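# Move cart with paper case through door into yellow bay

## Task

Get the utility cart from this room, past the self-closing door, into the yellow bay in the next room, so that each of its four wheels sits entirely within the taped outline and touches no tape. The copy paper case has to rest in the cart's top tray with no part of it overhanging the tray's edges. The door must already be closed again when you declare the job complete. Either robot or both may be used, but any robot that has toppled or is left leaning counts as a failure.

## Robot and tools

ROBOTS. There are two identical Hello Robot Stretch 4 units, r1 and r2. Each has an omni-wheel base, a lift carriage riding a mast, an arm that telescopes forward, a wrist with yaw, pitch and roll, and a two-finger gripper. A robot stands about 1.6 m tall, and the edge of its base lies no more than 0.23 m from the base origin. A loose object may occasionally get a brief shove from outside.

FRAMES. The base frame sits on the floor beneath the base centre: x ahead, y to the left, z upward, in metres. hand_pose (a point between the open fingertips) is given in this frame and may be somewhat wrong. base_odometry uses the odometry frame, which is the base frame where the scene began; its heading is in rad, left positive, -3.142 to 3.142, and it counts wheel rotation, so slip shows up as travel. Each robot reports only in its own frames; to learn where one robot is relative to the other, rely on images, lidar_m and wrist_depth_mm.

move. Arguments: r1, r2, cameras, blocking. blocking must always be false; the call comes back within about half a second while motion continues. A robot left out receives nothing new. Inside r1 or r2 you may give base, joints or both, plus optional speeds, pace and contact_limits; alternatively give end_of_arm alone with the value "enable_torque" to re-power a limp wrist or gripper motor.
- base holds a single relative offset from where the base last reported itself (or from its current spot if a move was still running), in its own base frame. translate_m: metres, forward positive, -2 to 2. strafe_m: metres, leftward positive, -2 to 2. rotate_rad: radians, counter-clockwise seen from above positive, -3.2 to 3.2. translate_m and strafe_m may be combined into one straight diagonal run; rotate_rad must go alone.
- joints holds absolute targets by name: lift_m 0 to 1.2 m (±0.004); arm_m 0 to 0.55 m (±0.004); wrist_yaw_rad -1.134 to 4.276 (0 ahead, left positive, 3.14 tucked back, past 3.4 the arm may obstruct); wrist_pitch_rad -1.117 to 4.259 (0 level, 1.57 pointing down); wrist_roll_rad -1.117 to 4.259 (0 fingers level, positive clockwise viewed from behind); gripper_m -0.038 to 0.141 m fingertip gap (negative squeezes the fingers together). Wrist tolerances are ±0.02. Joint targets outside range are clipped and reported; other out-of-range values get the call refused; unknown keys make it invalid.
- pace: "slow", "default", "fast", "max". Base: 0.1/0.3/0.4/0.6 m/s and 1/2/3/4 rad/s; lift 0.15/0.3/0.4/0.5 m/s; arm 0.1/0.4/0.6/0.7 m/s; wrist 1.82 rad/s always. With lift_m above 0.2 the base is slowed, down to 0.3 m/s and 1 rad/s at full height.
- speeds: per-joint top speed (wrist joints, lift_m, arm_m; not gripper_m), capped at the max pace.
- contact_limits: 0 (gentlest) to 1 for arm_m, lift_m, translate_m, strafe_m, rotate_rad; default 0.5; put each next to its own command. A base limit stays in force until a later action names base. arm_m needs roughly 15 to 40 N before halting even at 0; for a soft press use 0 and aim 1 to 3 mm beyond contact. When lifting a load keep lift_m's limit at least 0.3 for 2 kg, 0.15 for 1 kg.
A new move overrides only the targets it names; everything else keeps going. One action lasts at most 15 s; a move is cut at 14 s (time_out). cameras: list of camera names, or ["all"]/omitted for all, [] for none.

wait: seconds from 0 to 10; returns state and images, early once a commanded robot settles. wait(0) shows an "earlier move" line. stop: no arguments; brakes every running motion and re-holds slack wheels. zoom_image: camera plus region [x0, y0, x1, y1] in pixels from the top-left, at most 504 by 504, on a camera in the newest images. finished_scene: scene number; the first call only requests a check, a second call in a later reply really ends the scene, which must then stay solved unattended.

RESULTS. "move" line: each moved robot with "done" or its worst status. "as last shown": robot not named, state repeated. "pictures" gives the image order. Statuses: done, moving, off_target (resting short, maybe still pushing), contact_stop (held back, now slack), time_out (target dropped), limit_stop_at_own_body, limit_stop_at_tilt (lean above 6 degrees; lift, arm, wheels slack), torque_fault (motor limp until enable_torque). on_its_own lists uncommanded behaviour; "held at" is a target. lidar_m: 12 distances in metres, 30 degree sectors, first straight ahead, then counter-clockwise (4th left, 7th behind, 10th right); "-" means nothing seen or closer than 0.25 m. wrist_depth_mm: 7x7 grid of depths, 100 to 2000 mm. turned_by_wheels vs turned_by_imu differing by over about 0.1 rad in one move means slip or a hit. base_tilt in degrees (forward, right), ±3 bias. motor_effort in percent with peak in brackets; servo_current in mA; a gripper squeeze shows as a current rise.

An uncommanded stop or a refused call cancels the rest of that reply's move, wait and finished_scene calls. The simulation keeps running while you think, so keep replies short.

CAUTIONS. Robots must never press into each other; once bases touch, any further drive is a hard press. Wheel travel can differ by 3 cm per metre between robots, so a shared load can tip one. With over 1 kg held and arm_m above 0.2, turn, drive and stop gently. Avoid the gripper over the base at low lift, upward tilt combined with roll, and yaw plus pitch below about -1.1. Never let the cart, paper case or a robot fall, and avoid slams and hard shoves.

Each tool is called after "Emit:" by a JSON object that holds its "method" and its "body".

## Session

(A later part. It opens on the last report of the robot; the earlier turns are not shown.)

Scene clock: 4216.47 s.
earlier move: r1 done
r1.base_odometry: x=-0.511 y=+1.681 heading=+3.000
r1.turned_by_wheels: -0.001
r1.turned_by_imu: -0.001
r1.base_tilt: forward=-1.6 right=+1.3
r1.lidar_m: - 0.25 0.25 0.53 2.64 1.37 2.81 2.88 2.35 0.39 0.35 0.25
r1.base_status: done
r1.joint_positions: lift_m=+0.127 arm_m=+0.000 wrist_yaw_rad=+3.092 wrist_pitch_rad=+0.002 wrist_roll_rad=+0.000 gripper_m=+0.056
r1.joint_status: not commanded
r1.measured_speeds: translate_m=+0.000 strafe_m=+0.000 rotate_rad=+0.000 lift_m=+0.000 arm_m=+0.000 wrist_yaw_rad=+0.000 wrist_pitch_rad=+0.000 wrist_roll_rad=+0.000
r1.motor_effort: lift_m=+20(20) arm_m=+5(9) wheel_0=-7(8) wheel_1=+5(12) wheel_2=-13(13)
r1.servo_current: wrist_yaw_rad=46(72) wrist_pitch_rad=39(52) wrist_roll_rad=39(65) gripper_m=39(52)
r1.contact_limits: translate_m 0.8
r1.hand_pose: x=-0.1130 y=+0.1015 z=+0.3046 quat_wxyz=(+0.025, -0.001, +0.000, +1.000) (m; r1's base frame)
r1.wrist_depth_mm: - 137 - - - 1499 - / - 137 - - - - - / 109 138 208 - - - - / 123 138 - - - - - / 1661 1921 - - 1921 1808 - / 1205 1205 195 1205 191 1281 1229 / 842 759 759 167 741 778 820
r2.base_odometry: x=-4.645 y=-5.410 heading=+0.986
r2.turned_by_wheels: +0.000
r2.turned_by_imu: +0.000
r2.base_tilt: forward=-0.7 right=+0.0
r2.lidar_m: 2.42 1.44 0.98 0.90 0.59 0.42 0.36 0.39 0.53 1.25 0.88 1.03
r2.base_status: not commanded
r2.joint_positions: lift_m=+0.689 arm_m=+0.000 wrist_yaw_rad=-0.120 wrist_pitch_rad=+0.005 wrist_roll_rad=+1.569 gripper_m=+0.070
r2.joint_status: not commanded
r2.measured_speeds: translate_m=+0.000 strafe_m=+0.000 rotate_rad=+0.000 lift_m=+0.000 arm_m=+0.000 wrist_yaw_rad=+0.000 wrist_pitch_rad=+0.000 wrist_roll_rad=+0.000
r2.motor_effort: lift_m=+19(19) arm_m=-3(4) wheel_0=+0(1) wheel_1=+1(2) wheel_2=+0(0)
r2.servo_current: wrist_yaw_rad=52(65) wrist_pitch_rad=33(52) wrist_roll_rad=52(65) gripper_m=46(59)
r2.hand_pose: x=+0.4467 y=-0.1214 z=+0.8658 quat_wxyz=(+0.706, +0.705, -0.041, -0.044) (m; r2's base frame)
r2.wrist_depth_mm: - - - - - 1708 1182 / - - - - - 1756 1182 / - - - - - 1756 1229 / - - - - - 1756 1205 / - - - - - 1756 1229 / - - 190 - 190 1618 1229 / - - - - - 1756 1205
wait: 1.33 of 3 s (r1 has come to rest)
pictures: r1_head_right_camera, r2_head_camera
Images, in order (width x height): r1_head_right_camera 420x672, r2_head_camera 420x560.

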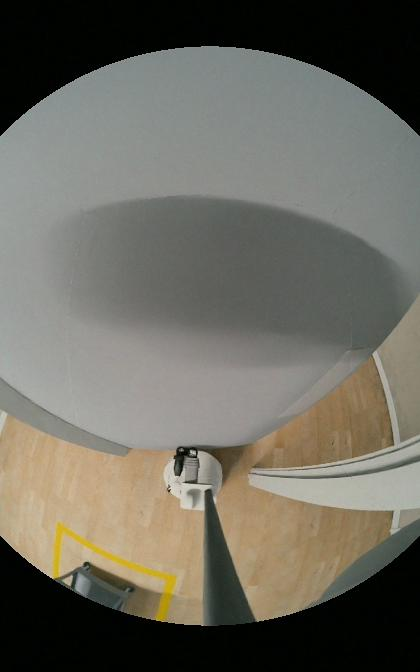

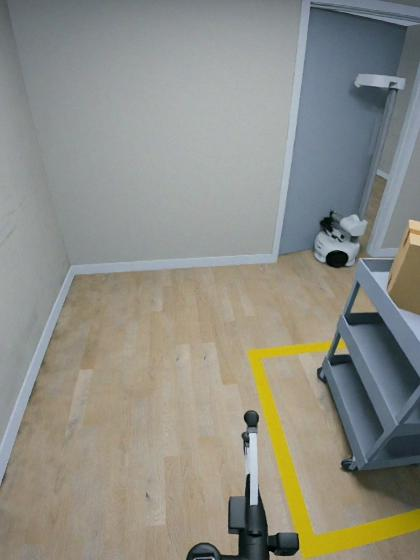

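Emit:
{"method": "move", "body": {"r1": {"base": {"translate_m": -0.06}, "pace": "slow", "contact_limits": {"translate_m": 0.8}}, "blocking": false, "cameras": []}}

Emit:
{"method": "wait", "body": {"seconds": 3, "cameras": ["r1_head_right_camera","r2_head_camera"]}}

Emit:
{"method": "move", "body": {"r1": {"base": {"translate_m": -0.06}, "pace": "slow", "contact_limits": {"translate_m": 0.8}}, "blocking": false, "cameras": []}}

Emit:
{"method": "wait", "body": {"seconds": 3, "cameras": ["r1_head_right_camera","r2_head_camera"]}}

Scene clock: 4221.70 s.
move: r1 moving
r1.base_odometry: x=-0.499 y=+1.679 heading=+3.000
r1.turned_by_wheels: -0.001
r1.turned_by_imu: -0.001
r1.base_tilt: forward=-1.6 right=+1.2
r1.lidar_m: - 0.25 0.28 0.55 2.66 1.35 2.79 2.87 2.35 0.39 0.33 0.25
r1.base_status: translate_m moving
r1.joint_positions: lift_m=+0.127 arm_m=+0.000 wrist_yaw_rad=+3.092 wrist_pitch_rad=+0.002 wrist_roll_rad=+0.000 gripper_m=+0.056
r1.joint_status: not commanded
r1.measured_speeds: translate_m=-0.050 strafe_m=+0.000 rotate_rad=-0.001 lift_m=+0.000 arm_m=+0.000 wrist_yaw_rad=+0.000 wrist_pitch_rad=+0.000 wrist_roll_rad=+0.000
r1.motor_effort: lift_m=+20(20) arm_m=+5(5) wheel_0=-8(9) wheel_1=+4(6) wheel_2=-5(12)
r1.servo_current: wrist_yaw_rad=59(59) wrist_pitch_rad=46(52) wrist_roll_rad=39(52) gripper_m=46(46)
r1.contact_limits: translate_m 0.8
r1.hand_pose: x=-0.1129 y=+0.1016 z=+0.3046 quat_wxyz=(+0.025, -0.001, +0.000, +1.000) (m; r1's base frame)
r1.wrist_depth_mm: - 137 - - - 1499 - / - 137 - - - - - / 110 138 208 - - - - / 123 138 - - - - - / 1756 1921 - - 1983 1921 - / 1229 1205 194 1205 190 1281 1229 / 842 759 759 167 741 778 809
r2.base_odometry: x=-4.645 y=-5.410 heading=+0.986
r2.turned_by_wheels: +0.000
r2.turned_by_imu: +0.000
r2.base_tilt: forward=-0.7 right=+0.1
r2.lidar_m: 2.40 1.45 1.00 0.92 0.63 0.42 0.39 0.39 0.53 1.26 0.86 1.03
r2.base_status: not commanded
r2.joint_positions: lift_m=+0.689 arm_m=+0.000 wrist_yaw_rad=-0.120 wrist_pitch_rad=+0.005 wrist_roll_rad=+1.569 gripper_m=+0.070
r2.joint_status: not commanded
r2.measured_speeds: translate_m=+0.000 strafe_m=+0.000 rotate_rad=+0.000 lift_m=+0.000 arm_m=+0.000 wrist_yaw_rad=+0.000 wrist_pitch_rad=+0.000 wrist_roll_rad=+0.000
r2.motor_effort: lift_m=+19(19) arm_m=-4(4) wheel_0=+0(1) wheel_1=+2(2) wheel_2=+0(0)
r2.servo_current: wrist_yaw_rad=46(65) wrist_pitch_rad=46(52) wrist_roll_rad=52(59) gripper_m=46(59)
r2.hand_pose: x=+0.4467 y=-0.1214 z=+0.8658 quat_wxyz=(+0.706, +0.705, -0.041, -0.044) (m; r2's base frame)
r2.wrist_depth_mm: - - - - - 1708 1160 / - - - - - 1708 1205 / - - - - - 1756 1205 / - - - - - 1756 1229 / - - - - - 1708 1205 / - - 190 - 190 1576 1182 / - - - - - 1708 1229
pictures: none
No camera images: "cameras" was empty.

Scene clock: 4223.17 s.
earlier move: r1 done
r1.base_odometry: x=-0.451 y=+1.672 heading=+3.000
r1.turned_by_wheels: +0.000
r1.turned_by_imu: +0.000
r1.base_tilt: forward=-1.6 right=+1.3
r1.lidar_m: - 0.25 0.28 0.58 2.68 1.30 2.73 2.88 2.32 0.39 0.29 0.25
r1.base_status: done
r1.joint_positions: lift_m=+0.127 arm_m=+0.000 wrist_yaw_rad=+3.092 wrist_pitch_rad=+0.002 wrist_roll_rad=+0.000 gripper_m=+0.056
r1.joint_status: not commanded
r1.measured_speeds: translate_m=+0.000 strafe_m=+0.000 rotate_rad=+0.000 lift_m=+0.000 arm_m=+0.000 wrist_yaw_rad=+0.000 wrist_pitch_rad=+0.000 wrist_roll_rad=+0.000
r1.motor_effort: lift_m=+20(20) arm_m=+5(5) wheel_0=+2(9) wheel_1=+7(7) wheel_2=-13(13)
r1.servo_current: wrist_yaw_rad=59(72) wrist_pitch_rad=33(52) wrist_roll_rad=46(72) gripper_m=46(46)
r1.contact_limits: translate_m 0.8
r1.hand_pose: x=-0.1129 y=+0.1016 z=+0.3046 quat_wxyz=(+0.025, -0.001, +0.000, +1.000) (m; r1's base frame)
r1.wrist_depth_mm: - 137 - - - 1397 - / - 137 - - - - - / 109 138 209 - - - - / 123 138 - - - - - / 1708 1983 - - 1921 1661 - / 1205 1182 195 1205 191 1255 1229 / 854 759 759 167 750 768 809
r2.base_odometry: x=-4.645 y=-5.410 heading=+0.986
r2.turned_by_wheels: +0.000
r2.turned_by_imu: +0.000
r2.base_tilt: forward=-0.7 right=+0.1
r2.lidar_m: 2.39 1.42 0.99 0.91 0.62 0.43 0.37 0.39 0.53 1.25 0.86 1.01
r2.base_status: not commanded
r2.joint_positions: lift_m=+0.689 arm_m=+0.000 wrist_yaw_rad=-0.120 wrist_pitch_rad=+0.005 wrist_roll_rad=+1.569 gripper_m=+0.070
r2.joint_status: not commanded
r2.measured_speeds: translate_m=+0.000 strafe_m=+0.000 rotate_rad=+0.000 lift_m=+0.000 arm_m=+0.000 wrist_yaw_rad=+0.000 wrist_pitch_rad=+0.000 wrist_roll_rad=+0.000
r2.motor_effort: lift_m=+19(19) arm_m=-4(4) wheel_0=+0(1) wheel_1=+1(2) wheel_2=+0(0)
r2.servo_current: wrist_yaw_rad=46(65) wrist_pitch_rad=39(52) wrist_roll_rad=46(65) gripper_m=46(59)
r2.hand_pose: x=+0.4467 y=-0.1214 z=+0.8658 quat_wxyz=(+0.706, +0.705, -0.041, -0.044) (m; r2's base frame)
r2.wrist_depth_mm: - - - - - 1661 1182 / - - - - - 1708 1205 / - - - - - 1756 1205 / - - - - - 1661 1205 / - - - - - 1708 1229 / - - 190 - 190 1618 1205 / - - - - - 1756 1182
wait: 1.47 of 3 s (r1 has come to rest)
pictures: r1_head_right_camera, r2_head_camera
Images, in order (width x height): r1_head_right_camera 420x672, r2_head_camera 420x560.

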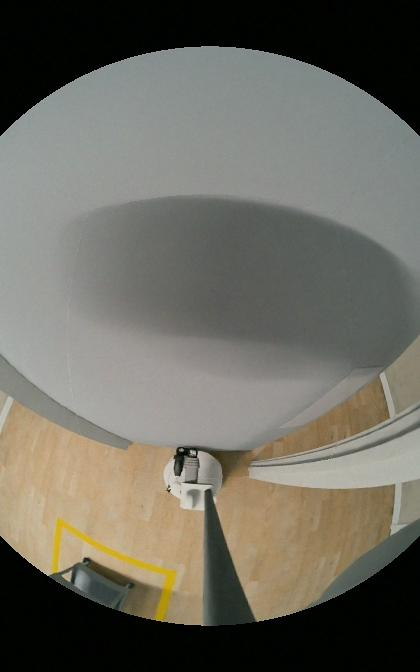

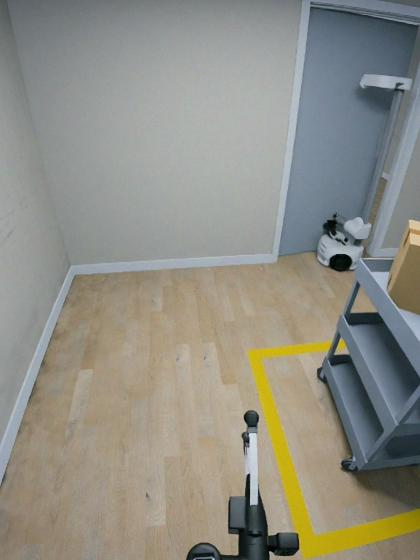

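Scene clock: 4223.67 s.
move: r1 moving
r1.base_odometry: x=-0.440 y=+1.671 heading=+3.000
r1.turned_by_wheels: +0.000
r1.turned_by_imu: +0.000
r1.base_tilt: forward=-1.5 right=+1.3
r1.lidar_m: - 0.25 0.27 0.57 2.67 1.32 2.72 2.88 2.32 0.39 0.30 0.25
r1.base_status: translate_m moving
r1.joint_positions: lift_m=+0.127 arm_m=+0.000 wrist_yaw_rad=+3.092 wrist_pitch_rad=+0.002 wrist_roll_rad=+0.000 gripper_m=+0.056
r1.joint_status: not commanded
r1.measured_speeds: translate_m=-0.048 strafe_m=+0.000 rotate_rad=+0.000 lift_m=+0.000 arm_m=+0.000 wrist_yaw_rad=+0.000 wrist_pitch_rad=+0.000 wrist_roll_rad=+0.000
r1.motor_effort: lift_m=+19(20) arm_m=+5(5) wheel_0=-6(6) wheel_1=-4(9) wheel_2=+5(12)
r1.servo_current: wrist_yaw_rad=52(59) wrist_pitch_rad=46(46) wrist_roll_rad=26(59) gripper_m=39(52)
r1.contact_limits: translate_m 0.8
r1.hand_pose: x=-0.1129 y=+0.1016 z=+0.3046 quat_wxyz=(+0.025, -0.001, +0.000, +1.000) (m; r1's base frame)
r1.wrist_depth_mm: - 137 - - - 1397 - / - 137 - - - - - / 110 138 211 - - - - / 123 138 - - - - - / 1661 1983 - - 1921 1576 - / 1205 1205 195 1182 190 1281 1255 / 854 759 750 167 741 768 809
r2.base_odometry: x=-4.645 y=-5.410 heading=+0.986
r2.turned_by_wheels: +0.000
r2.turned_by_imu: +0.000
r2.base_tilt: forward=-0.7 right=+0.1
r2.lidar_m: 2.42 1.41 0.98 0.89 0.59 0.41 0.38 0.40 0.54 1.22 0.85 1.01
r2.base_status: not commanded
r2.joint_positions: lift_m=+0.689 arm_m=+0.000 wrist_yaw_rad=-0.120 wrist_pitch_rad=+0.005 wrist_roll_rad=+1.569 gripper_m=+0.070
r2.joint_status: not commanded
r2.measured_speeds: translate_m=+0.000 strafe_m=+0.000 rotate_rad=+0.000 lift_m=+0.000 arm_m=+0.000 wrist_yaw_rad=+0.000 wrist_pitch_rad=+0.000 wrist_roll_rad=+0.000
r2.motor_effort: lift_m=+19(19) arm_m=-3(4) wheel_0=-1(1) wheel_1=+2(2) wheel_2=+0(1)
r2.servo_current: wrist_yaw_rad=46(52) wrist_pitch_rad=39(52) wrist_roll_rad=52(59) gripper_m=52(59)
r2.hand_pose: x=+0.4467 y=-0.1214 z=+0.8658 quat_wxyz=(+0.706, +0.705, -0.041, -0.044) (m; r2's base frame)
r2.wrist_depth_mm: - - - - - 1661 1160 / - - - - - 1756 1205 / - - - - - 1708 1205 / - - - - - 1708 1229 / - - - - - 1756 1229 / - - 190 - 190 1576 1205 / - - - - - 1708 1205
pictures: none
No camera images: "cameras" was empty.

Scene clock: 4225.30 s.
earlier move: r1 done
r1.base_odometry: x=-0.391 y=+1.664 heading=+3.000
r1.turned_by_wheels: +0.000
r1.turned_by_imu: +0.000
r1.base_tilt: forward=-1.6 right=+1.3
r1.lidar_m: - 0.25 0.33 0.84 2.68 1.24 2.69 2.86 2.31 0.40 0.27 0.25
r1.base_status: done
r1.joint_positions: lift_m=+0.127 arm_m=+0.000 wrist_yaw_rad=+3.092 wrist_pitch_rad=+0.002 wrist_roll_rad=+0.000 gripper_m=+0.056
r1.joint_status: not commanded
r1.measured_speeds: translate_m=+0.000 strafe_m=+0.000 rotate_rad=+0.000 lift_m=+0.000 arm_m=+0.000 wrist_yaw_rad=+0.000 wrist_pitch_rad=+0.000 wrist_roll_rad=+0.000
r1.motor_effort: lift_m=+20(20) arm_m=+5(5) wheel_0=+7(8) wheel_1=+5(9) wheel_2=-13(13)
r1.servo_current: wrist_yaw_rad=59(78) wrist_pitch_rad=46(52) wrist_roll_rad=52(65) gripper_m=46(52)
r1.contact_limits: translate_m 0.8
r1.hand_pose: x=-0.1129 y=+0.1016 z=+0.3046 quat_wxyz=(+0.025, -0.001, +0.000, +1.000) (m; r1's base frame)
r1.wrist_depth_mm: - 137 - - - 1336 - / - 137 - - - - - / 110 138 211 - - - - / 124 139 - - - - - / 1708 1983 - - 1921 1618 - / 1182 1205 195 1182 191 1138 1205 / 831 759 750 167 741 788 798
r2.base_odometry: x=-4.645 y=-5.410 heading=+0.986
r2.turned_by_wheels: +0.000
r2.turned_by_imu: +0.000
r2.base_tilt: forward=-0.7 right=+0.1
r2.lidar_m: 2.40 1.41 0.97 0.91 0.57 0.44 0.38 0.40 0.52 1.25 0.84 0.99
r2.base_status: not commanded
r2.joint_positions: lift_m=+0.689 arm_m=+0.000 wrist_yaw_rad=-0.120 wrist_pitch_rad=+0.005 wrist_roll_rad=+1.569 gripper_m=+0.070
r2.joint_status: not commanded
r2.measured_speeds: translate_m=+0.000 strafe_m=+0.000 rotate_rad=+0.000 lift_m=+0.000 arm_m=+0.000 wrist_yaw_rad=+0.000 wrist_pitch_rad=+0.000 wrist_roll_rad=+0.000
r2.motor_effort: lift_m=+19(19) arm_m=-3(4) wheel_0=+0(1) wheel_1=+2(2) wheel_2=+0(1)
r2.servo_current: wrist_yaw_rad=52(59) wrist_pitch_rad=39(52) wrist_roll_rad=39(59) gripper_m=46(59)
r2.hand_pose: x=+0.4467 y=-0.1214 z=+0.8658 quat_wxyz=(+0.706, +0.705, -0.041, -0.044) (m; r2's base frame)
r2.wrist_depth_mm: - - - - - 1661 1182 / - - - - - 1708 1205 / - - - - - 1756 1182 / - - - - - 1708 1229 / - - - - - 1756 1205 / - - 190 - 190 1618 1229 / - - - - - 1708 1229
wait: 1.63 of 3 s (r1 has come to rest)
pictures: r1_head_right_camera, r2_head_camera
Images, in order (width x height): r1_head_right_camera 420x672, r2_head_camera 420x560.

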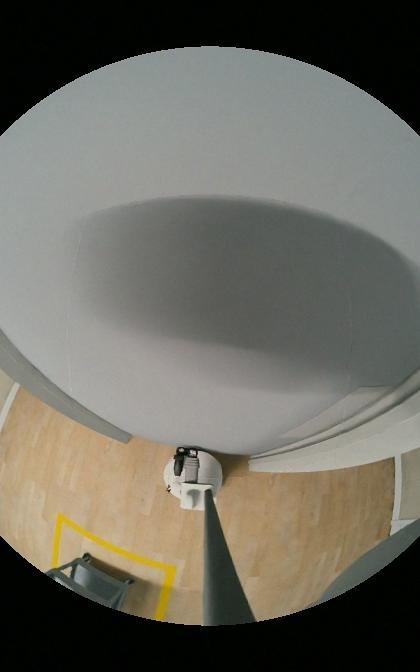

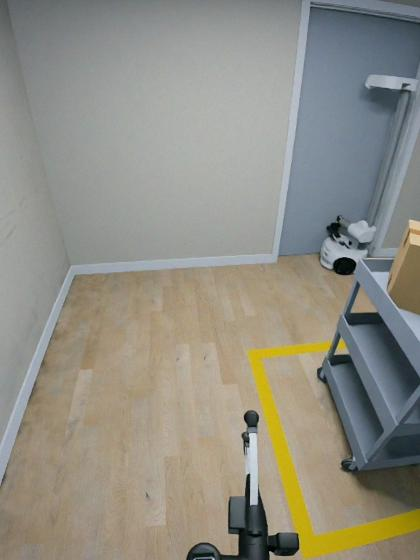

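Emit:
{"method": "move", "body": {"r1": {"base": {"translate_m": -0.05}, "pace": "slow", "contact_limits": {"translate_m": 0.8}}, "blocking": false, "cameras": []}}

Emit:
{"method": "wait", "body": {"seconds": 3, "cameras": ["r1_head_right_camera"]}}

Emit:
{"method": "move", "body": {"r1": {"base": {"translate_m": -0.05}, "pace": "slow", "contact_limits": {"translate_m": 0.8}}, "blocking": false, "cameras": []}}

Emit:
{"method": "wait", "body": {"seconds": 3, "cameras": ["r1_head_right_camera","r2_head_camera"]}}

Scene clock: 4233.13 s.
move: r1 moving
r1.base_odometry: x=-0.380 y=+1.662 heading=+2.999
r1.turned_by_wheels: -0.001
r1.turned_by_imu: -0.001
r1.base_tilt: forward=-1.6 right=+1.3
r1.lidar_m: - 0.25 0.33 0.91 2.68 1.22 2.67 2.88 2.31 0.42 0.25 0.25
r1.base_status: translate_m moving
r1.joint_positions: lift_m=+0.127 arm_m=+0.000 wrist_yaw_rad=+3.092 wrist_pitch_rad=+0.002 wrist_roll_rad=+0.000 gripper_m=+0.056
r1.joint_status: not commanded
r1.measured_speeds: translate_m=-0.049 strafe_m=+0.000 rotate_rad=+0.000 lift_m=+0.000 arm_m=+0.000 wrist_yaw_rad=+0.000 wrist_pitch_rad=+0.000 wrist_roll_rad=+0.000
r1.motor_effort: lift_m=+20(20) arm_m=+5(5) wheel_0=-6(7) wheel_1=-5(6) wheel_2=+4(13)
r1.servo_current: wrist_yaw_rad=46(59) wrist_pitch_rad=39(52) wrist_roll_rad=46(52) gripper_m=39(46)
r1.contact_limits: translate_m 0.8
r1.hand_pose: x=-0.1129 y=+0.1016 z=+0.3046 quat_wxyz=(+0.025, -0.001, +0.000, +1.000) (m; r1's base frame)
r1.wrist_depth_mm: - 137 - - - 1308 - / - 137 - - - - - / 110 138 211 - - - - / 124 139 - - - - - / 1708 1921 - - 1863 1618 - / 1182 1205 194 1182 190 1281 1138 / 854 750 759 167 741 768 788
r2.base_odometry: x=-4.645 y=-5.410 heading=+0.986
r2.turned_by_wheels: +0.000
r2.turned_by_imu: +0.000
r2.base_tilt: forward=-0.7 right=+0.1
r2.lidar_m: 2.41 1.44 0.98 0.92 0.59 0.43 0.36 0.41 0.52 1.24 0.86 1.02
r2.base_status: not commanded
r2.joint_positions: lift_m=+0.689 arm_m=+0.000 wrist_yaw_rad=-0.120 wrist_pitch_rad=+0.005 wrist_roll_rad=+1.569 gripper_m=+0.070
r2.joint_status: not commanded
r2.measured_speeds: translate_m=+0.000 strafe_m=+0.000 rotate_rad=+0.000 lift_m=+0.000 arm_m=+0.000 wrist_yaw_rad=+0.000 wrist_pitch_rad=+0.000 wrist_roll_rad=+0.000
r2.motor_effort: lift_m=+19(19) arm_m=-3(4) wheel_0=+0(1) wheel_1=+2(2) wheel_2=+0(1)
r2.servo_current: wrist_yaw_rad=52(59) wrist_pitch_rad=39(52) wrist_roll_rad=39(52) gripper_m=46(52)
r2.hand_pose: x=+0.4467 y=-0.1214 z=+0.8658 quat_wxyz=(+0.706, +0.705, -0.041, -0.044) (m; r2's base frame)
r2.wrist_depth_mm: - - - - - 1661 1182 / - - - - - 1756 1182 / - - - - - 1756 1205 / - - - - - 1708 1229 / - - - - - 1756 1205 / - - 190 - 190 1661 1229 / - - - - - 1756 1205
pictures: none
No camera images: "cameras" was empty.

Scene clock: 4234.33 s.
earlier move: r1 done
r1.base_odometry: x=-0.342 y=+1.656 heading=+2.999
r1.turned_by_wheels: +0.000
r1.turned_by_imu: +0.000
r1.base_tilt: forward=-1.6 right=+1.3
r1.lidar_m: 0.25 0.25 0.34 1.25 2.65 1.21 2.65 2.88 2.32 0.40 0.26 0.25
r1.base_status: done
r1.joint_positions: lift_m=+0.127 arm_m=+0.000 wrist_yaw_rad=+3.092 wrist_pitch_rad=+0.002 wrist_roll_rad=+0.000 gripper_m=+0.056
r1.joint_status: not commanded
r1.measured_speeds: translate_m=+0.000 strafe_m=+0.000 rotate_rad=+0.000 lift_m=+0.000 arm_m=+0.000 wrist_yaw_rad=+0.000 wrist_pitch_rad=+0.000 wrist_roll_rad=+0.000
r1.motor_effort: lift_m=+20(20) arm_m=+4(5) wheel_0=-2(7) wheel_1=-2(6) wheel_2=+1(13)
r1.servo_current: wrist_yaw_rad=39(72) wrist_pitch_rad=39(52) wrist_roll_rad=46(59) gripper_m=46(46)
r1.contact_limits: translate_m 0.8
r1.hand_pose: x=-0.1129 y=+0.1016 z=+0.3046 quat_wxyz=(+0.025, -0.001, +0.000, +1.000) (m; r1's base frame)
r1.wrist_depth_mm: - 137 - - - 1281 - / - 137 - - - - - / 110 138 212 - - - - / 124 139 - - - - - / 1756 1983 - - 1921 1618 - / 1205 1205 195 1205 191 1229 1182 / 866 768 750 167 750 768 820
r2.base_odometry: x=-4.645 y=-5.410 heading=+0.986
r2.turned_by_wheels: +0.000
r2.turned_by_imu: +0.000
r2.base_tilt: forward=-0.7 right=+0.1
r2.lidar_m: 2.40 1.45 0.98 0.92 0.63 0.43 0.37 0.40 0.52 1.25 0.87 0.99
r2.base_status: not commanded
r2.joint_positions: lift_m=+0.689 arm_m=+0.000 wrist_yaw_rad=-0.120 wrist_pitch_rad=+0.005 wrist_roll_rad=+1.569 gripper_m=+0.070
r2.joint_status: not commanded
r2.measured_speeds: translate_m=+0.000 strafe_m=+0.000 rotate_rad=+0.000 lift_m=+0.000 arm_m=+0.000 wrist_yaw_rad=+0.000 wrist_pitch_rad=+0.000 wrist_roll_rad=+0.000
r2.motor_effort: lift_m=+19(19) arm_m=-4(4) wheel_0=-1(1) wheel_1=+1(2) wheel_2=+0(1)
r2.servo_current: wrist_yaw_rad=46(59) wrist_pitch_rad=46(52) wrist_roll_rad=39(65) gripper_m=52(59)
r2.hand_pose: x=+0.4467 y=-0.1214 z=+0.8658 quat_wxyz=(+0.706, +0.705, -0.041, -0.044) (m; r2's base frame)
r2.wrist_depth_mm: - - - - - 1661 1182 / - - - - - 1756 1182 / - - - - - 1756 1205 / - - - - - 1756 1229 / - - - - - 1808 1182 / - - 190 - 190 1618 1205 / - - - - - 1756 1205
wait: 1.20 of 3 s (r1 has come to rest)
pictures: r1_head_right_camera
Images, in order (width x height): r1_head_right_camera 420x672.

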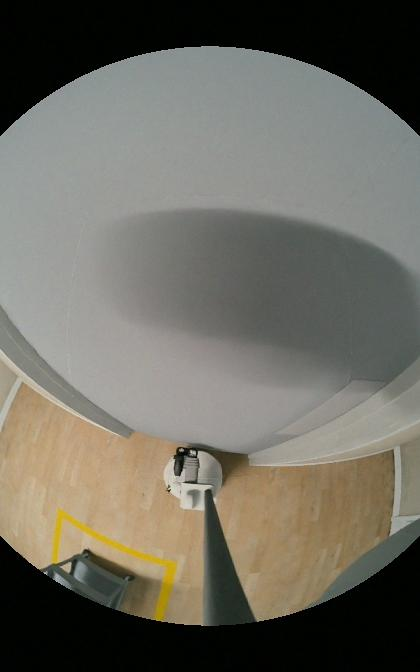

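Scene clock: 4234.83 s.
move: r1 moving
r1.base_odometry: x=-0.330 y=+1.655 heading=+2.999
r1.turned_by_wheels: +0.000
r1.turned_by_imu: -0.001
r1.base_tilt: forward=-1.6 right=+1.3
r1.lidar_m: 0.25 0.25 0.39 1.28 2.58 1.18 2.63 2.88 2.29 0.42 0.31 0.25
r1.base_status: translate_m moving
r1.joint_positions: lift_m=+0.127 arm_m=+0.000 wrist_yaw_rad=+3.092 wrist_pitch_rad=+0.002 wrist_roll_rad=+0.000 gripper_m=+0.056
r1.joint_status: not commanded
r1.measured_speeds: translate_m=-0.049 strafe_m=+0.000 rotate_rad=-0.003 lift_m=+0.000 arm_m=+0.000 wrist_yaw_rad=+0.000 wrist_pitch_rad=+0.000 wrist_roll_rad=+0.000
r1.motor_effort: lift_m=+20(20) arm_m=+5(5) wheel_0=-5(7) wheel_1=-5(5) wheel_2=+5(7)
r1.servo_current: wrist_yaw_rad=39(65) wrist_pitch_rad=33(52) wrist_roll_rad=46(72) gripper_m=46(52)
r1.contact_limits: translate_m 0.8
r1.hand_pose: x=-0.1129 y=+0.1016 z=+0.3046 quat_wxyz=(+0.025, -0.001, +0.000, +1.000) (m; r1's base frame)
r1.wrist_depth_mm: - 137 - - - 1281 - / - 137 - - - - - / 110 138 211 - - - - / 124 139 - - - - - / 1708 1983 - - 1921 1618 - / 1182 1229 195 1182 190 1255 1160 / 854 759 750 167 741 778 820
r2.base_odometry: x=-4.645 y=-5.410 heading=+0.986
r2.turned_by_wheels: +0.000
r2.turned_by_imu: +0.000
r2.base_tilt: forward=-0.6 right=+0.1
r2.lidar_m: 2.41 1.46 0.99 0.92 0.60 0.41 0.39 0.39 0.54 1.22 0.86 1.00
r2.base_status: not commanded
r2.joint_positions: lift_m=+0.689 arm_m=+0.000 wrist_yaw_rad=-0.120 wrist_pitch_rad=+0.005 wrist_roll_rad=+1.569 gripper_m=+0.070
r2.joint_status: not commanded
r2.measured_speeds: translate_m=+0.000 strafe_m=+0.000 rotate_rad=+0.000 lift_m=+0.000 arm_m=+0.000 wrist_yaw_rad=+0.000 wrist_pitch_rad=+0.000 wrist_roll_rad=+0.000
r2.motor_effort: lift_m=+19(19) arm_m=-4(4) wheel_0=+0(1) wheel_1=+2(2) wheel_2=+0(0)
r2.servo_current: wrist_yaw_rad=33(52) wrist_pitch_rad=46(46) wrist_roll_rad=52(59) gripper_m=46(52)
r2.hand_pose: x=+0.4467 y=-0.1214 z=+0.8658 quat_wxyz=(+0.706, +0.705, -0.041, -0.044) (m; r2's base frame)
r2.wrist_depth_mm: - - - - - 1708 1205 / - - - - - 1708 1205 / - - - - - 1661 1182 / - - - - - 1756 1205 / - - - - - 1756 1229 / - - 190 - 190 1661 1205 / - - - - - 1708 1182
pictures: none
No camera images: "cameras" was empty.

Scene clock: 4236.03 s.
earlier move: r1 done
r1.base_odometry: x=-0.293 y=+1.649 heading=+2.999
r1.turned_by_wheels: +0.000
r1.turned_by_imu: +0.000
r1.base_tilt: forward=-1.6 right=+1.3
r1.lidar_m: 0.25 0.30 0.48 1.59 2.26 1.15 2.59 2.87 2.28 0.52 0.35 0.26
r1.base_status: done
r1.joint_positions: lift_m=+0.127 arm_m=+0.000 wrist_yaw_rad=+3.092 wrist_pitch_rad=+0.002 wrist_roll_rad=+0.000 gripper_m=+0.056
r1.joint_status: not commanded
r1.measured_speeds: translate_m=+0.000 strafe_m=+0.000 rotate_rad=+0.000 lift_m=+0.000 arm_m=+0.000 wrist_yaw_rad=+0.000 wrist_pitch_rad=+0.000 wrist_roll_rad=+0.000
r1.motor_effort: lift_m=+19(20) arm_m=+5(5) wheel_0=-3(8) wheel_1=-2(6) wheel_2=+2(7)
r1.servo_current: wrist_yaw_rad=46(65) wrist_pitch_rad=33(52) wrist_roll_rad=65(72) gripper_m=46(52)
r1.contact_limits: translate_m 0.8
r1.hand_pose: x=-0.1129 y=+0.1016 z=+0.3046 quat_wxyz=(+0.025, -0.001, +0.000, +1.000) (m; r1's base frame)
r1.wrist_depth_mm: - 137 - - - 1255 - / - 137 - - - - - / 110 138 211 - - - - / 124 139 - - - - - / 1708 1983 - - - - - / 1229 1229 195 1205 190 1160 1118 / 854 750 759 156 741 127 759
r2.base_odometry: x=-4.645 y=-5.410 heading=+0.986
r2.turned_by_wheels: +0.000
r2.turned_by_imu: +0.000
r2.base_tilt: forward=-0.7 right=+0.1
r2.lidar_m: 2.41 1.43 1.00 0.90 0.62 0.41 0.38 0.38 0.54 1.25 0.86 1.02
r2.base_status: not commanded
r2.joint_positions: lift_m=+0.689 arm_m=+0.000 wrist_yaw_rad=-0.120 wrist_pitch_rad=+0.005 wrist_roll_rad=+1.569 gripper_m=+0.070
r2.joint_status: not commanded
r2.measured_speeds: translate_m=+0.000 strafe_m=+0.000 rotate_rad=+0.000 lift_m=+0.000 arm_m=+0.000 wrist_yaw_rad=+0.000 wrist_pitch_rad=+0.000 wrist_roll_rad=+0.000
r2.motor_effort: lift_m=+19(19) arm_m=-4(4) wheel_0=+0(1) wheel_1=+1(2) wheel_2=-1(1)
r2.servo_current: wrist_yaw_rad=39(59) wrist_pitch_rad=39(52) wrist_roll_rad=33(59) gripper_m=52(52)
r2.hand_pose: x=+0.4467 y=-0.1214 z=+0.8658 quat_wxyz=(+0.706, +0.705, -0.041, -0.044) (m; r2's base frame)
r2.wrist_depth_mm: - - - - - 1661 1182 / - - - - - 1708 1182 / - - - - - 1756 1205 / - - - - - 1808 1229 / - - - - - 1756 1182 / - - 190 - 190 1618 1182 / - - - - - 1708 1205
wait: 1.20 of 3 s (r1 has come to rest)
pictures: r1_head_right_camera, r2_head_camera
Images, in order (width x height): r1_head_right_camera 420x672, r2_head_camera 420x560.

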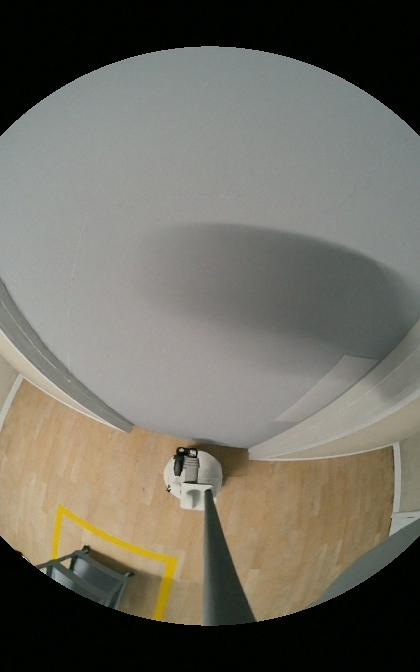

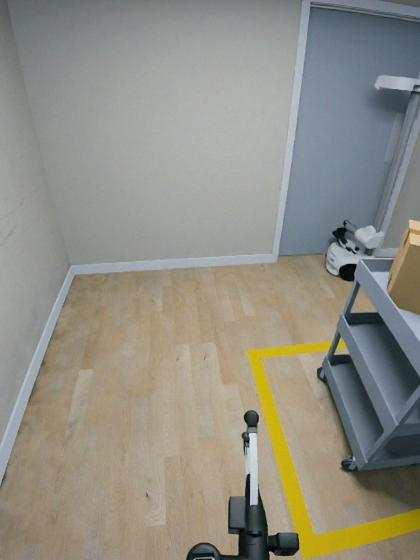

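Emit:
{"method": "move", "body": {"r1": {"base": {"translate_m": -0.12}, "pace": "slow"}, "blocking": false, "cameras": []}}

Emit:
{"method": "wait", "body": {"seconds": 3, "cameras": ["r1_head_left_camera","r1_head_right_camera","r2_head_camera","r1_head_camera"]}}

Emit:
{"method": "zoom_image", "body": {"camera": "r2_head_camera", "region": [260, 0, 420, 270]}}

Scene clock: 4243.40 s.
move: r1 moving
r1.base_odometry: x=-0.280 y=+1.648 heading=+2.999
r1.turned_by_wheels: +0.000
r1.turned_by_imu: -0.001
r1.base_tilt: forward=-1.5 right=+1.3
r1.lidar_m: 0.25 0.29 0.48 1.68 2.24 1.15 2.56 2.84 2.31 0.57 0.36 0.27
r1.base_status: translate_m moving
r1.joint_positions: lift_m=+0.127 arm_m=+0.000 wrist_yaw_rad=+3.092 wrist_pitch_rad=+0.002 wrist_roll_rad=+0.000 gripper_m=+0.056
r1.joint_status: not commanded
r1.measured_speeds: translate_m=-0.049 strafe_m=+0.000 rotate_rad=-0.002 lift_m=+0.000 arm_m=+0.000 wrist_yaw_rad=+0.000 wrist_pitch_rad=+0.000 wrist_roll_rad=+0.000
r1.motor_effort: lift_m=+20(20) arm_m=+4(5) wheel_0=-6(6) wheel_1=-5(6) wheel_2=+5(6)
r1.servo_current: wrist_yaw_rad=39(65) wrist_pitch_rad=46(46) wrist_roll_rad=33(59) gripper_m=46(46)
r1.hand_pose: x=-0.1129 y=+0.1016 z=+0.3046 quat_wxyz=(+0.025, -0.001, +0.000, +1.000) (m; r1's base frame)
r1.wrist_depth_mm: - 137 - - - 1281 - / - 137 - - - - - / 110 137 211 - - - - / 124 139 - - - - - / 1708 1921 - - - - 1756 / 1205 1182 195 1205 191 1160 1138 / 854 750 750 156 741 128 768
r2.base_odometry: x=-4.645 y=-5.410 heading=+0.986
r2.turned_by_wheels: +0.000
r2.turned_by_imu: +0.000
r2.base_tilt: forward=-0.7 right=+0.1
r2.lidar_m: 2.42 1.42 1.01 0.92 0.59 0.43 0.37 0.37 0.51 1.25 0.88 1.01
r2.base_status: not commanded
r2.joint_positions: lift_m=+0.689 arm_m=+0.000 wrist_yaw_rad=-0.120 wrist_pitch_rad=+0.005 wrist_roll_rad=+1.569 gripper_m=+0.070
r2.joint_status: not commanded
r2.measured_speeds: translate_m=+0.000 strafe_m=+0.000 rotate_rad=+0.000 lift_m=+0.000 arm_m=+0.000 wrist_yaw_rad=+0.000 wrist_pitch_rad=+0.000 wrist_roll_rad=+0.000
r2.motor_effort: lift_m=+19(19) arm_m=-4(4) wheel_0=+0(1) wheel_1=+1(2) wheel_2=+0(1)
r2.servo_current: wrist_yaw_rad=46(52) wrist_pitch_rad=39(46) wrist_roll_rad=46(52) gripper_m=52(52)
r2.hand_pose: x=+0.4467 y=-0.1214 z=+0.8658 quat_wxyz=(+0.706, +0.705, -0.041, -0.044) (m; r2's base frame)
r2.wrist_depth_mm: - - - - - 1708 1160 / - - - - - 1708 1182 / - - - - - 1756 1205 / - - - - - 1756 1205 / - - - - - 1708 1205 / - - 190 - 190 1618 1205 / - - - - - 1756 1205
pictures: none
No camera images: "cameras" was empty.

Scene clock: 4245.37 s.
earlier move: r1 done
r1.base_odometry: x=-0.174 y=+1.632 heading=+2.999
r1.turned_by_wheels: +0.000
r1.turned_by_imu: +0.000
r1.base_tilt: forward=-1.6 right=+1.3
r1.lidar_m: 0.37 0.41 0.65 2.46 1.24 1.05 2.47 2.71 2.27 0.85 0.49 0.39
r1.base_status: done
r1.joint_positions: lift_m=+0.127 arm_m=+0.000 wrist_yaw_rad=+3.092 wrist_pitch_rad=+0.002 wrist_roll_rad=+0.000 gripper_m=+0.056
r1.joint_status: not commanded
r1.measured_speeds: translate_m=+0.000 strafe_m=+0.000 rotate_rad=+0.000 lift_m=+0.000 arm_m=+0.000 wrist_yaw_rad=+0.000 wrist_pitch_rad=+0.000 wrist_roll_rad=+0.000
r1.motor_effort: lift_m=+19(20) arm_m=+4(5) wheel_0=-4(6) wheel_1=-3(6) wheel_2=+1(7)
r1.servo_current: wrist_yaw_rad=59(65) wrist_pitch_rad=39(52) wrist_roll_rad=39(72) gripper_m=39(46)
r1.hand_pose: x=-0.1129 y=+0.1016 z=+0.3046 quat_wxyz=(+0.025, -0.001, +0.000, +1.000) (m; r1's base frame)
r1.wrist_depth_mm: - 137 - - - - - / - 137 - - - - - / 110 137 211 - - - - / 124 139 - - - - - / 1708 1921 - - - - 1576 / 1229 1229 194 1205 189 1160 1025 / 854 759 759 155 699 128 866
r2.base_odometry: x=-4.645 y=-5.410 heading=+0.986
r2.turned_by_wheels: +0.000
r2.turned_by_imu: +0.000
r2.base_tilt: forward=-0.7 right=+0.1
r2.lidar_m: 2.40 1.44 0.97 0.92 0.61 0.41 0.38 0.39 0.51 1.22 0.88 1.01
r2.base_status: not commanded
r2.joint_positions: lift_m=+0.689 arm_m=+0.000 wrist_yaw_rad=-0.120 wrist_pitch_rad=+0.005 wrist_roll_rad=+1.569 gripper_m=+0.070
r2.joint_status: not commanded
r2.measured_speeds: translate_m=+0.000 strafe_m=+0.000 rotate_rad=+0.000 lift_m=+0.000 arm_m=+0.000 wrist_yaw_rad=+0.000 wrist_pitch_rad=+0.000 wrist_roll_rad=+0.000
r2.motor_effort: lift_m=+19(19) arm_m=-4(4) wheel_0=+0(1) wheel_1=+1(2) wheel_2=+0(1)
r2.servo_current: wrist_yaw_rad=52(65) wrist_pitch_rad=39(52) wrist_roll_rad=46(59) gripper_m=46(59)
r2.hand_pose: x=+0.4467 y=-0.1214 z=+0.8658 quat_wxyz=(+0.706, +0.705, -0.041, -0.044) (m; r2's base frame)
r2.wrist_depth_mm: - - - - - 1708 1182 / - - - - - 1708 1205 / - - - - - 1756 1182 / - - - - - 1808 1182 / - - - - - 1756 1205 / - - 190 - 190 1618 1182 / - - - - - 1756 1205
wait: 1.97 of 3 s (r1 has come to rest)
pictures: r1_head_camera, r1_head_left_camera, r1_head_right_camera, r2_head_camera
Images, in order (width x height): r1_head_camera 420x560, r1_head_left_camera 420x672, r1_head_right_camera 420x672, r2_head_camera 420x560.

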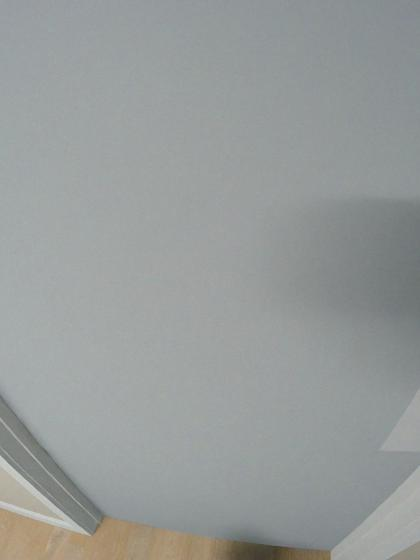

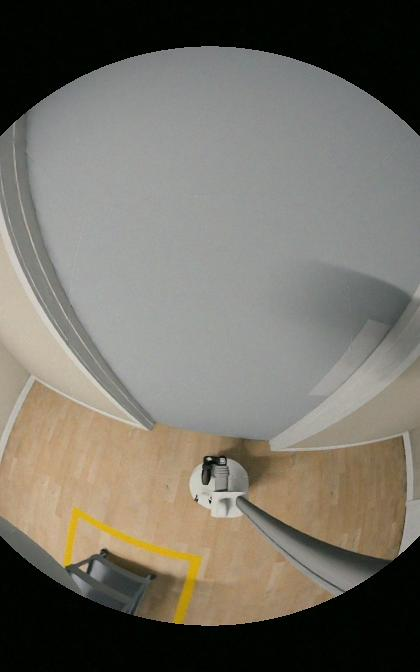

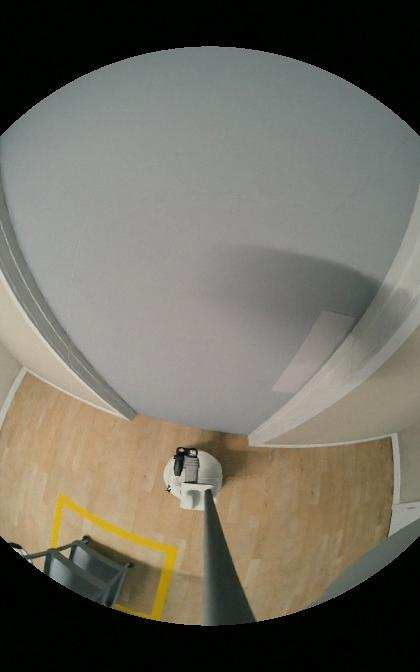

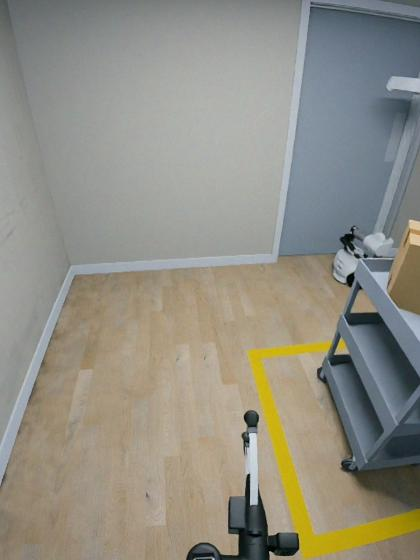

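Scaled by 1.867 from the camera's 420x560 image, which has a finer 1200x1600 frame.

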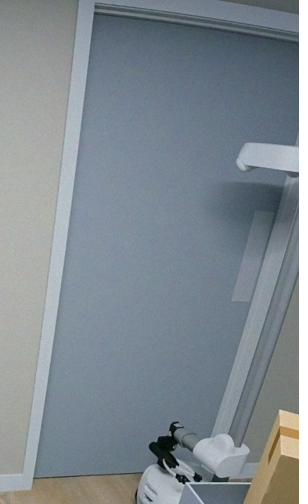

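Emit:
{"method": "zoom_image", "body": {"camera": "r1_head_right_camera", "region": [230, 280, 420, 460]}}

Emit:
{"method": "zoom_image", "body": {"camera": "r1_head_right_camera", "region": [0, 440, 220, 640]}}

Emit:
{"method": "zoom_image", "body": {"camera": "r2_head_camera", "region": [240, 240, 420, 560]}}

Scaled by 2.653 from the camera's 420x672 image, which has a finer 600x960 frame.

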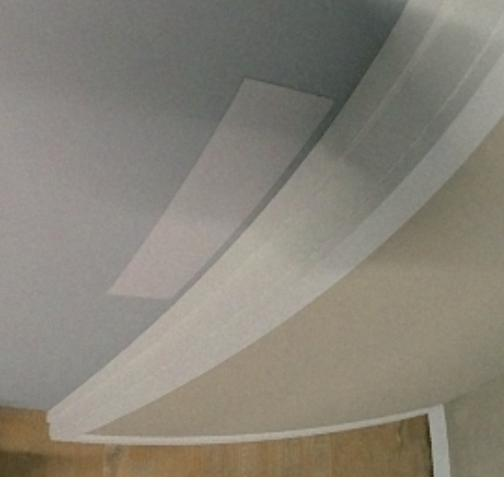

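Scaled by 2.291 from the camera's 420x672 image, which has a finer 600x960 frame.

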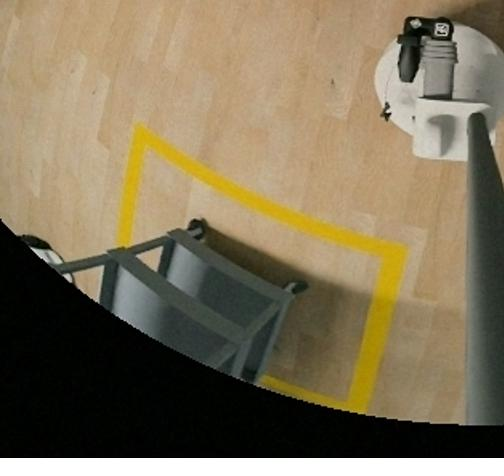

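Scaled by 1.575 from the camera's 420x560 image, which has a finer 1200x1600 frame.

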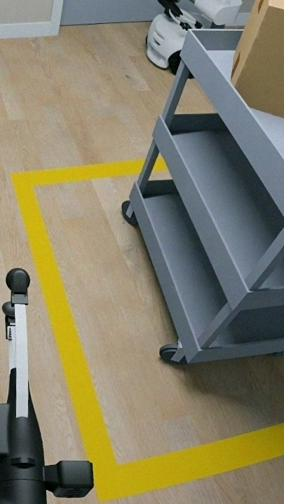

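Emit:
{"method": "zoom_image", "body": {"camera": "r1_head_camera", "region": [0, 380, 420, 560]}}

Emit:
{"method": "wait", "body": {"seconds": 1, "cameras": ["r1_head_camera","r1_head_right_camera"]}}

Scaled by 1.200 from the camera's 420x560 image, which has a finer 600x800 frame.

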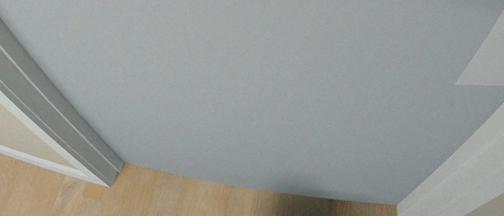

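Scene clock: 4275.20 s.
r1.base_odometry: x=-0.174 y=+1.632 heading=+2.999
r1.turned_by_wheels: +0.000
r1.turned_by_imu: +0.000
r1.base_tilt: forward=-1.6 right=+1.2
r1.lidar_m: 0.37 0.42 0.64 2.47 1.26 1.05 2.47 2.72 2.30 0.87 0.47 0.38
r1.base_status: done
r1.joint_positions: lift_m=+0.127 arm_m=+0.000 wrist_yaw_rad=+3.092 wrist_pitch_rad=+0.002 wrist_roll_rad=+0.000 gripper_m=+0.056
r1.joint_status: not commanded
r1.measured_speeds: translate_m=+0.000 strafe_m=+0.000 rotate_rad=+0.000 lift_m=+0.000 arm_m=+0.000 wrist_yaw_rad=+0.000 wrist_pitch_rad=+0.000 wrist_roll_rad=+0.000
r1.motor_effort: lift_m=+20(20) arm_m=+5(5) wheel_0=-4(6) wheel_1=-4(6) wheel_2=+1(7)
r1.servo_current: wrist_yaw_rad=46(65) wrist_pitch_rad=46(52) wrist_roll_rad=46(72) gripper_m=39(46)
r1.hand_pose: x=-0.1129 y=+0.1016 z=+0.3046 quat_wxyz=(+0.025, -0.001, +0.000, +1.000) (m; r1's base frame)
r1.wrist_depth_mm: - 137 - - - - - / - 137 - - - - - / 110 137 211 - - - - / 123 139 - - - - - / 1661 1921 - - - - 1576 / 1205 1182 195 1205 189 1182 1025 / 842 759 750 155 707 128 891
r2.base_odometry: x=-4.645 y=-5.410 heading=+0.986
r2.turned_by_wheels: +0.000
r2.turned_by_imu: +0.001
r2.base_tilt: forward=-0.7 right=+0.1
r2.lidar_m: 2.41 1.43 0.98 0.91 0.63 0.41 0.38 0.39 0.52 1.22 0.86 1.01
r2.base_status: not commanded
r2.joint_positions: lift_m=+0.689 arm_m=+0.000 wrist_yaw_rad=-0.120 wrist_pitch_rad=+0.005 wrist_roll_rad=+1.569 gripper_m=+0.070
r2.joint_status: not commanded
r2.measured_speeds: translate_m=+0.000 strafe_m=+0.000 rotate_rad=+0.000 lift_m=+0.000 arm_m=+0.000 wrist_yaw_rad=+0.000 wrist_pitch_rad=+0.000 wrist_roll_rad=+0.000
r2.motor_effort: lift_m=+19(19) arm_m=-3(4) wheel_0=+0(1) wheel_1=+1(2) wheel_2=+0(1)
r2.servo_current: wrist_yaw_rad=46(65) wrist_pitch_rad=46(52) wrist_roll_rad=59(59) gripper_m=52(59)
r2.hand_pose: x=+0.4467 y=-0.1214 z=+0.8658 quat_wxyz=(+0.706, +0.705, -0.041, -0.044) (m; r2's base frame)
r2.wrist_depth_mm: - - - - - 1708 1182 / - - - - - 1756 1182 / - - - - - 1708 1182 / - - - - - 1756 1205 / - - - - - 1756 1205 / - - 189 - 189 1618 1205 / - - - - - 1708 1205
wait: 1.00 s; at rest from the start
pictures: r1_head_camera, r1_head_right_camera
Images, in order (width x height): r1_head_camera 420x560, r1_head_right_camera 420x672.

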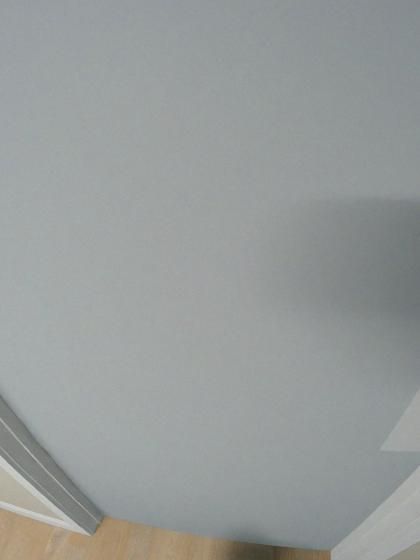

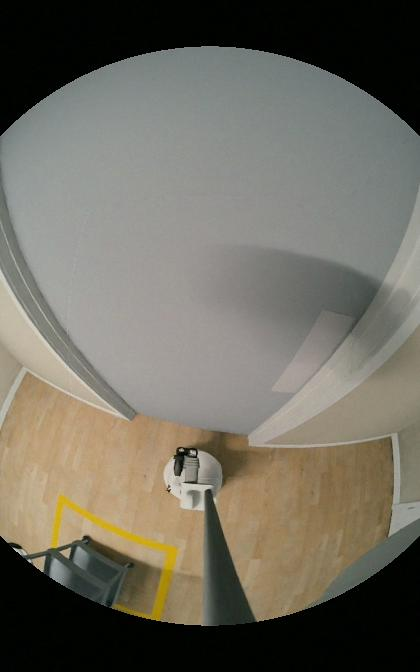

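Emit:
{"method": "finished_scene", "body": {"scene": 1}}

This call ended nothing. Check each condition of the task against the scene as it is now, look again where you are not sure, and mend what is not met. Then call finished_scene again.

Emit:
{"method": "wait", "body": {"seconds": 0.5, "cameras": ["r1_head_left_camera","r1_head_right_camera"]}}

Emit:
{"method": "zoom_image", "body": {"camera": "r1_head_left_camera", "region": [120, 390, 300, 480]}}

Emit:
{"method": "zoom_image", "body": {"camera": "r1_head_left_camera", "region": [0, 330, 200, 480]}}

Emit:
{"method": "zoom_image", "body": {"camera": "r1_head_left_camera", "region": [240, 360, 420, 480]}}

Scene clock: 4302.30 s.
r1.base_odometry: x=-0.174 y=+1.632 heading=+2.999
r1.turned_by_wheels: +0.000
r1.turned_by_imu: +0.000
r1.base_tilt: forward=-1.6 right=+1.3
r1.lidar_m: 0.36 0.42 0.68 2.46 1.23 1.07 2.47 2.75 2.29 0.87 0.47 0.37
r1.base_status: done
r1.joint_positions: lift_m=+0.127 arm_m=+0.000 wrist_yaw_rad=+3.092 wrist_pitch_rad=+0.002 wrist_roll_rad=+0.000 gripper_m=+0.056
r1.joint_status: not commanded
r1.measured_speeds: translate_m=+0.000 strafe_m=+0.000 rotate_rad=+0.000 lift_m=+0.000 arm_m=+0.000 wrist_yaw_rad=+0.000 wrist_pitch_rad=+0.000 wrist_roll_rad=+0.000
r1.motor_effort: lift_m=+20(20) arm_m=+4(5) wheel_0=-4(6) wheel_1=-3(6) wheel_2=+1(7)
r1.servo_current: wrist_yaw_rad=46(65) wrist_pitch_rad=46(52) wrist_roll_rad=33(72) gripper_m=46(46)
r1.hand_pose: x=-0.1129 y=+0.1016 z=+0.3046 quat_wxyz=(+0.025, -0.001, +0.000, +1.000) (m; r1's base frame)
r1.wrist_depth_mm: - 137 - - - - - / - 137 - - - - - / 110 138 211 - - - - / 123 139 - - - - - / 1661 1983 - - - - 1618 / 1205 1182 195 1205 189 1118 1042 / 842 759 759 155 699 127 866
r2.base_odometry: x=-4.645 y=-5.410 heading=+0.986
r2.turned_by_wheels: +0.000
r2.turned_by_imu: +0.000
r2.base_tilt: forward=-0.7 right=+0.1
r2.lidar_m: 2.39 1.45 1.01 0.92 0.61 0.41 0.36 0.40 0.52 1.24 0.86 1.02
r2.base_status: not commanded
r2.joint_positions: lift_m=+0.689 arm_m=+0.000 wrist_yaw_rad=-0.120 wrist_pitch_rad=+0.005 wrist_roll_rad=+1.569 gripper_m=+0.070
r2.joint_status: not commanded
r2.measured_speeds: translate_m=+0.000 strafe_m=+0.000 rotate_rad=+0.000 lift_m=+0.000 arm_m=+0.000 wrist_yaw_rad=+0.000 wrist_pitch_rad=+0.000 wrist_roll_rad=+0.000
r2.motor_effort: lift_m=+19(19) arm_m=-4(4) wheel_0=+0(1) wheel_1=+2(2) wheel_2=+0(1)
r2.servo_current: wrist_yaw_rad=52(65) wrist_pitch_rad=46(52) wrist_roll_rad=59(59) gripper_m=52(59)
r2.hand_pose: x=+0.4467 y=-0.1214 z=+0.8658 quat_wxyz=(+0.706, +0.705, -0.041, -0.044) (m; r2's base frame)
r2.wrist_depth_mm: - - - - - 1708 1160 / - - - - - 1756 1182 / - - - - - 1708 1205 / - - - - - 1756 1229 / - - - - - 1708 1205 / - - 190 - 190 1618 1205 / - - - - - 1708 1205
wait: 0.50 s; at rest from the start
pictures: r1_head_left_camera, r1_head_right_camera
Images, in order (width x height): r1_head_left_camera 420x672, r1_head_right_camera 420x672.

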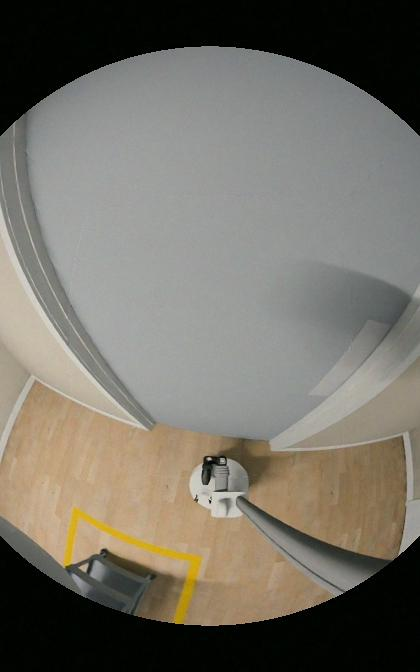

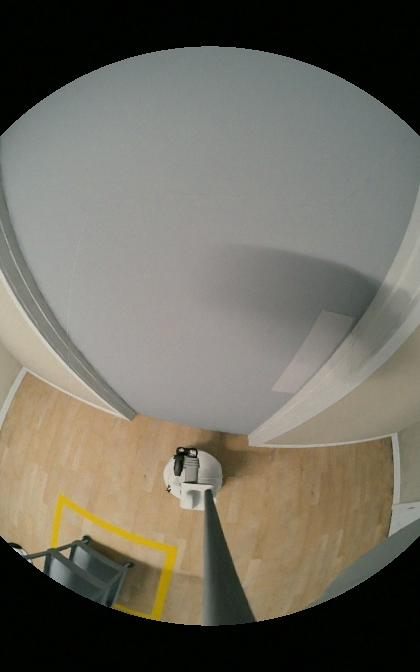

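Scaled by 2.800 from the camera's 420x672 image, which has a finer 600x960 frame.

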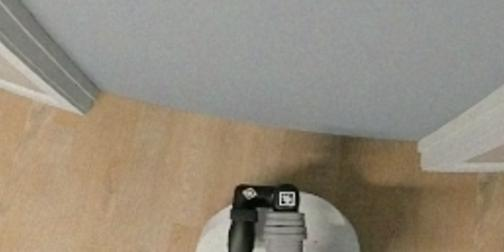

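Scaled by 2.520 from the camera's 420x672 image, which has a finer 600x960 frame.

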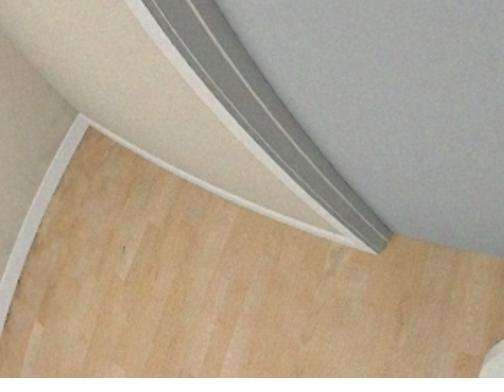

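Scaled by 2.800 from the camera's 420x672 image, which has a finer 600x960 frame.

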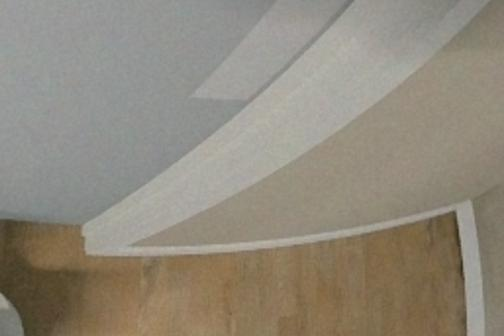

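Emit:
{"method": "zoom_image", "body": {"camera": "r1_head_left_camera", "region": [135, 405, 175, 445]}}

Emit:
{"method": "zoom_image", "body": {"camera": "r1_head_left_camera", "region": [250, 420, 290, 460]}}

Emit:
{"method": "zoom_image", "body": {"camera": "r1_head_right_camera", "region": [115, 395, 155, 435]}}

Emit:
{"method": "zoom_image", "body": {"camera": "r1_head_right_camera", "region": [230, 415, 270, 455]}}

Scaled by 12.600 from the camera's 420x672 image, which has a finer 600x960 frame.

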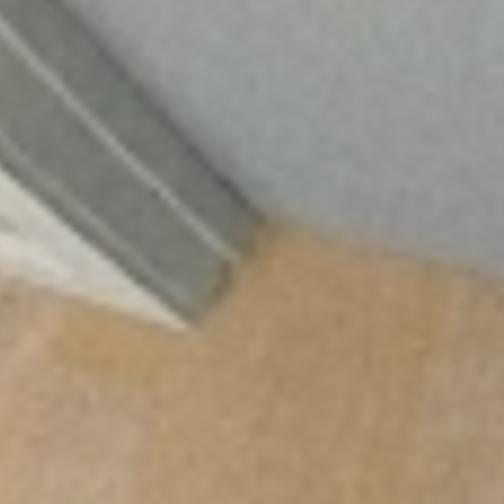

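Scaled by 12.600 from the camera's 420x672 image, which has a finer 600x960 frame.

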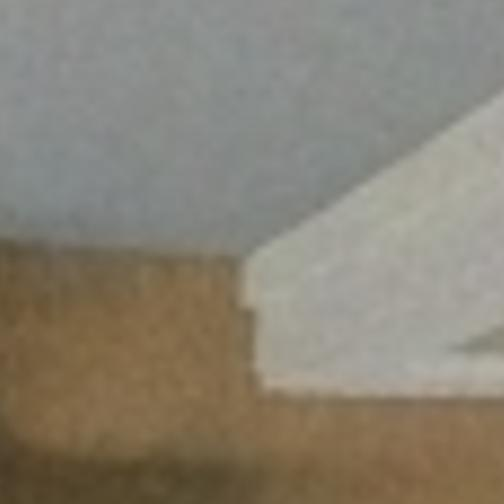

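Scaled by 12.600 from the camera's 420x672 image, which has a finer 600x960 frame.

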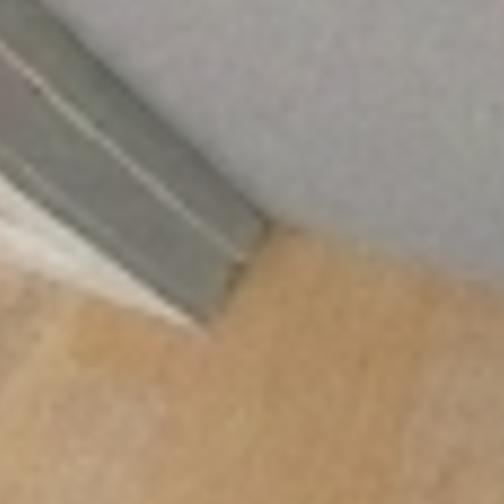

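Scaled by 12.600 from the camera's 420x672 image, which has a finer 600x960 frame.

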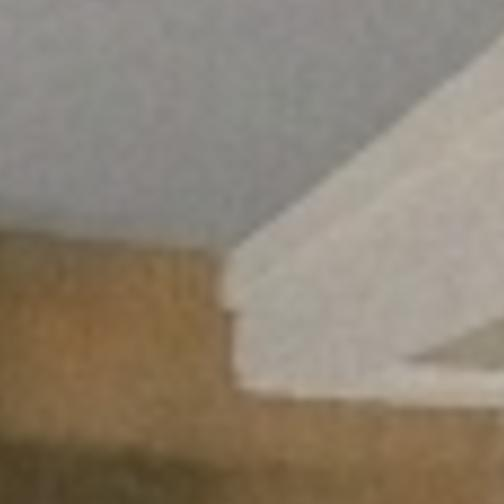

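Emit:
{"method": "finished_scene", "body": {"scene": 1}}

The scene is finished: the task was done.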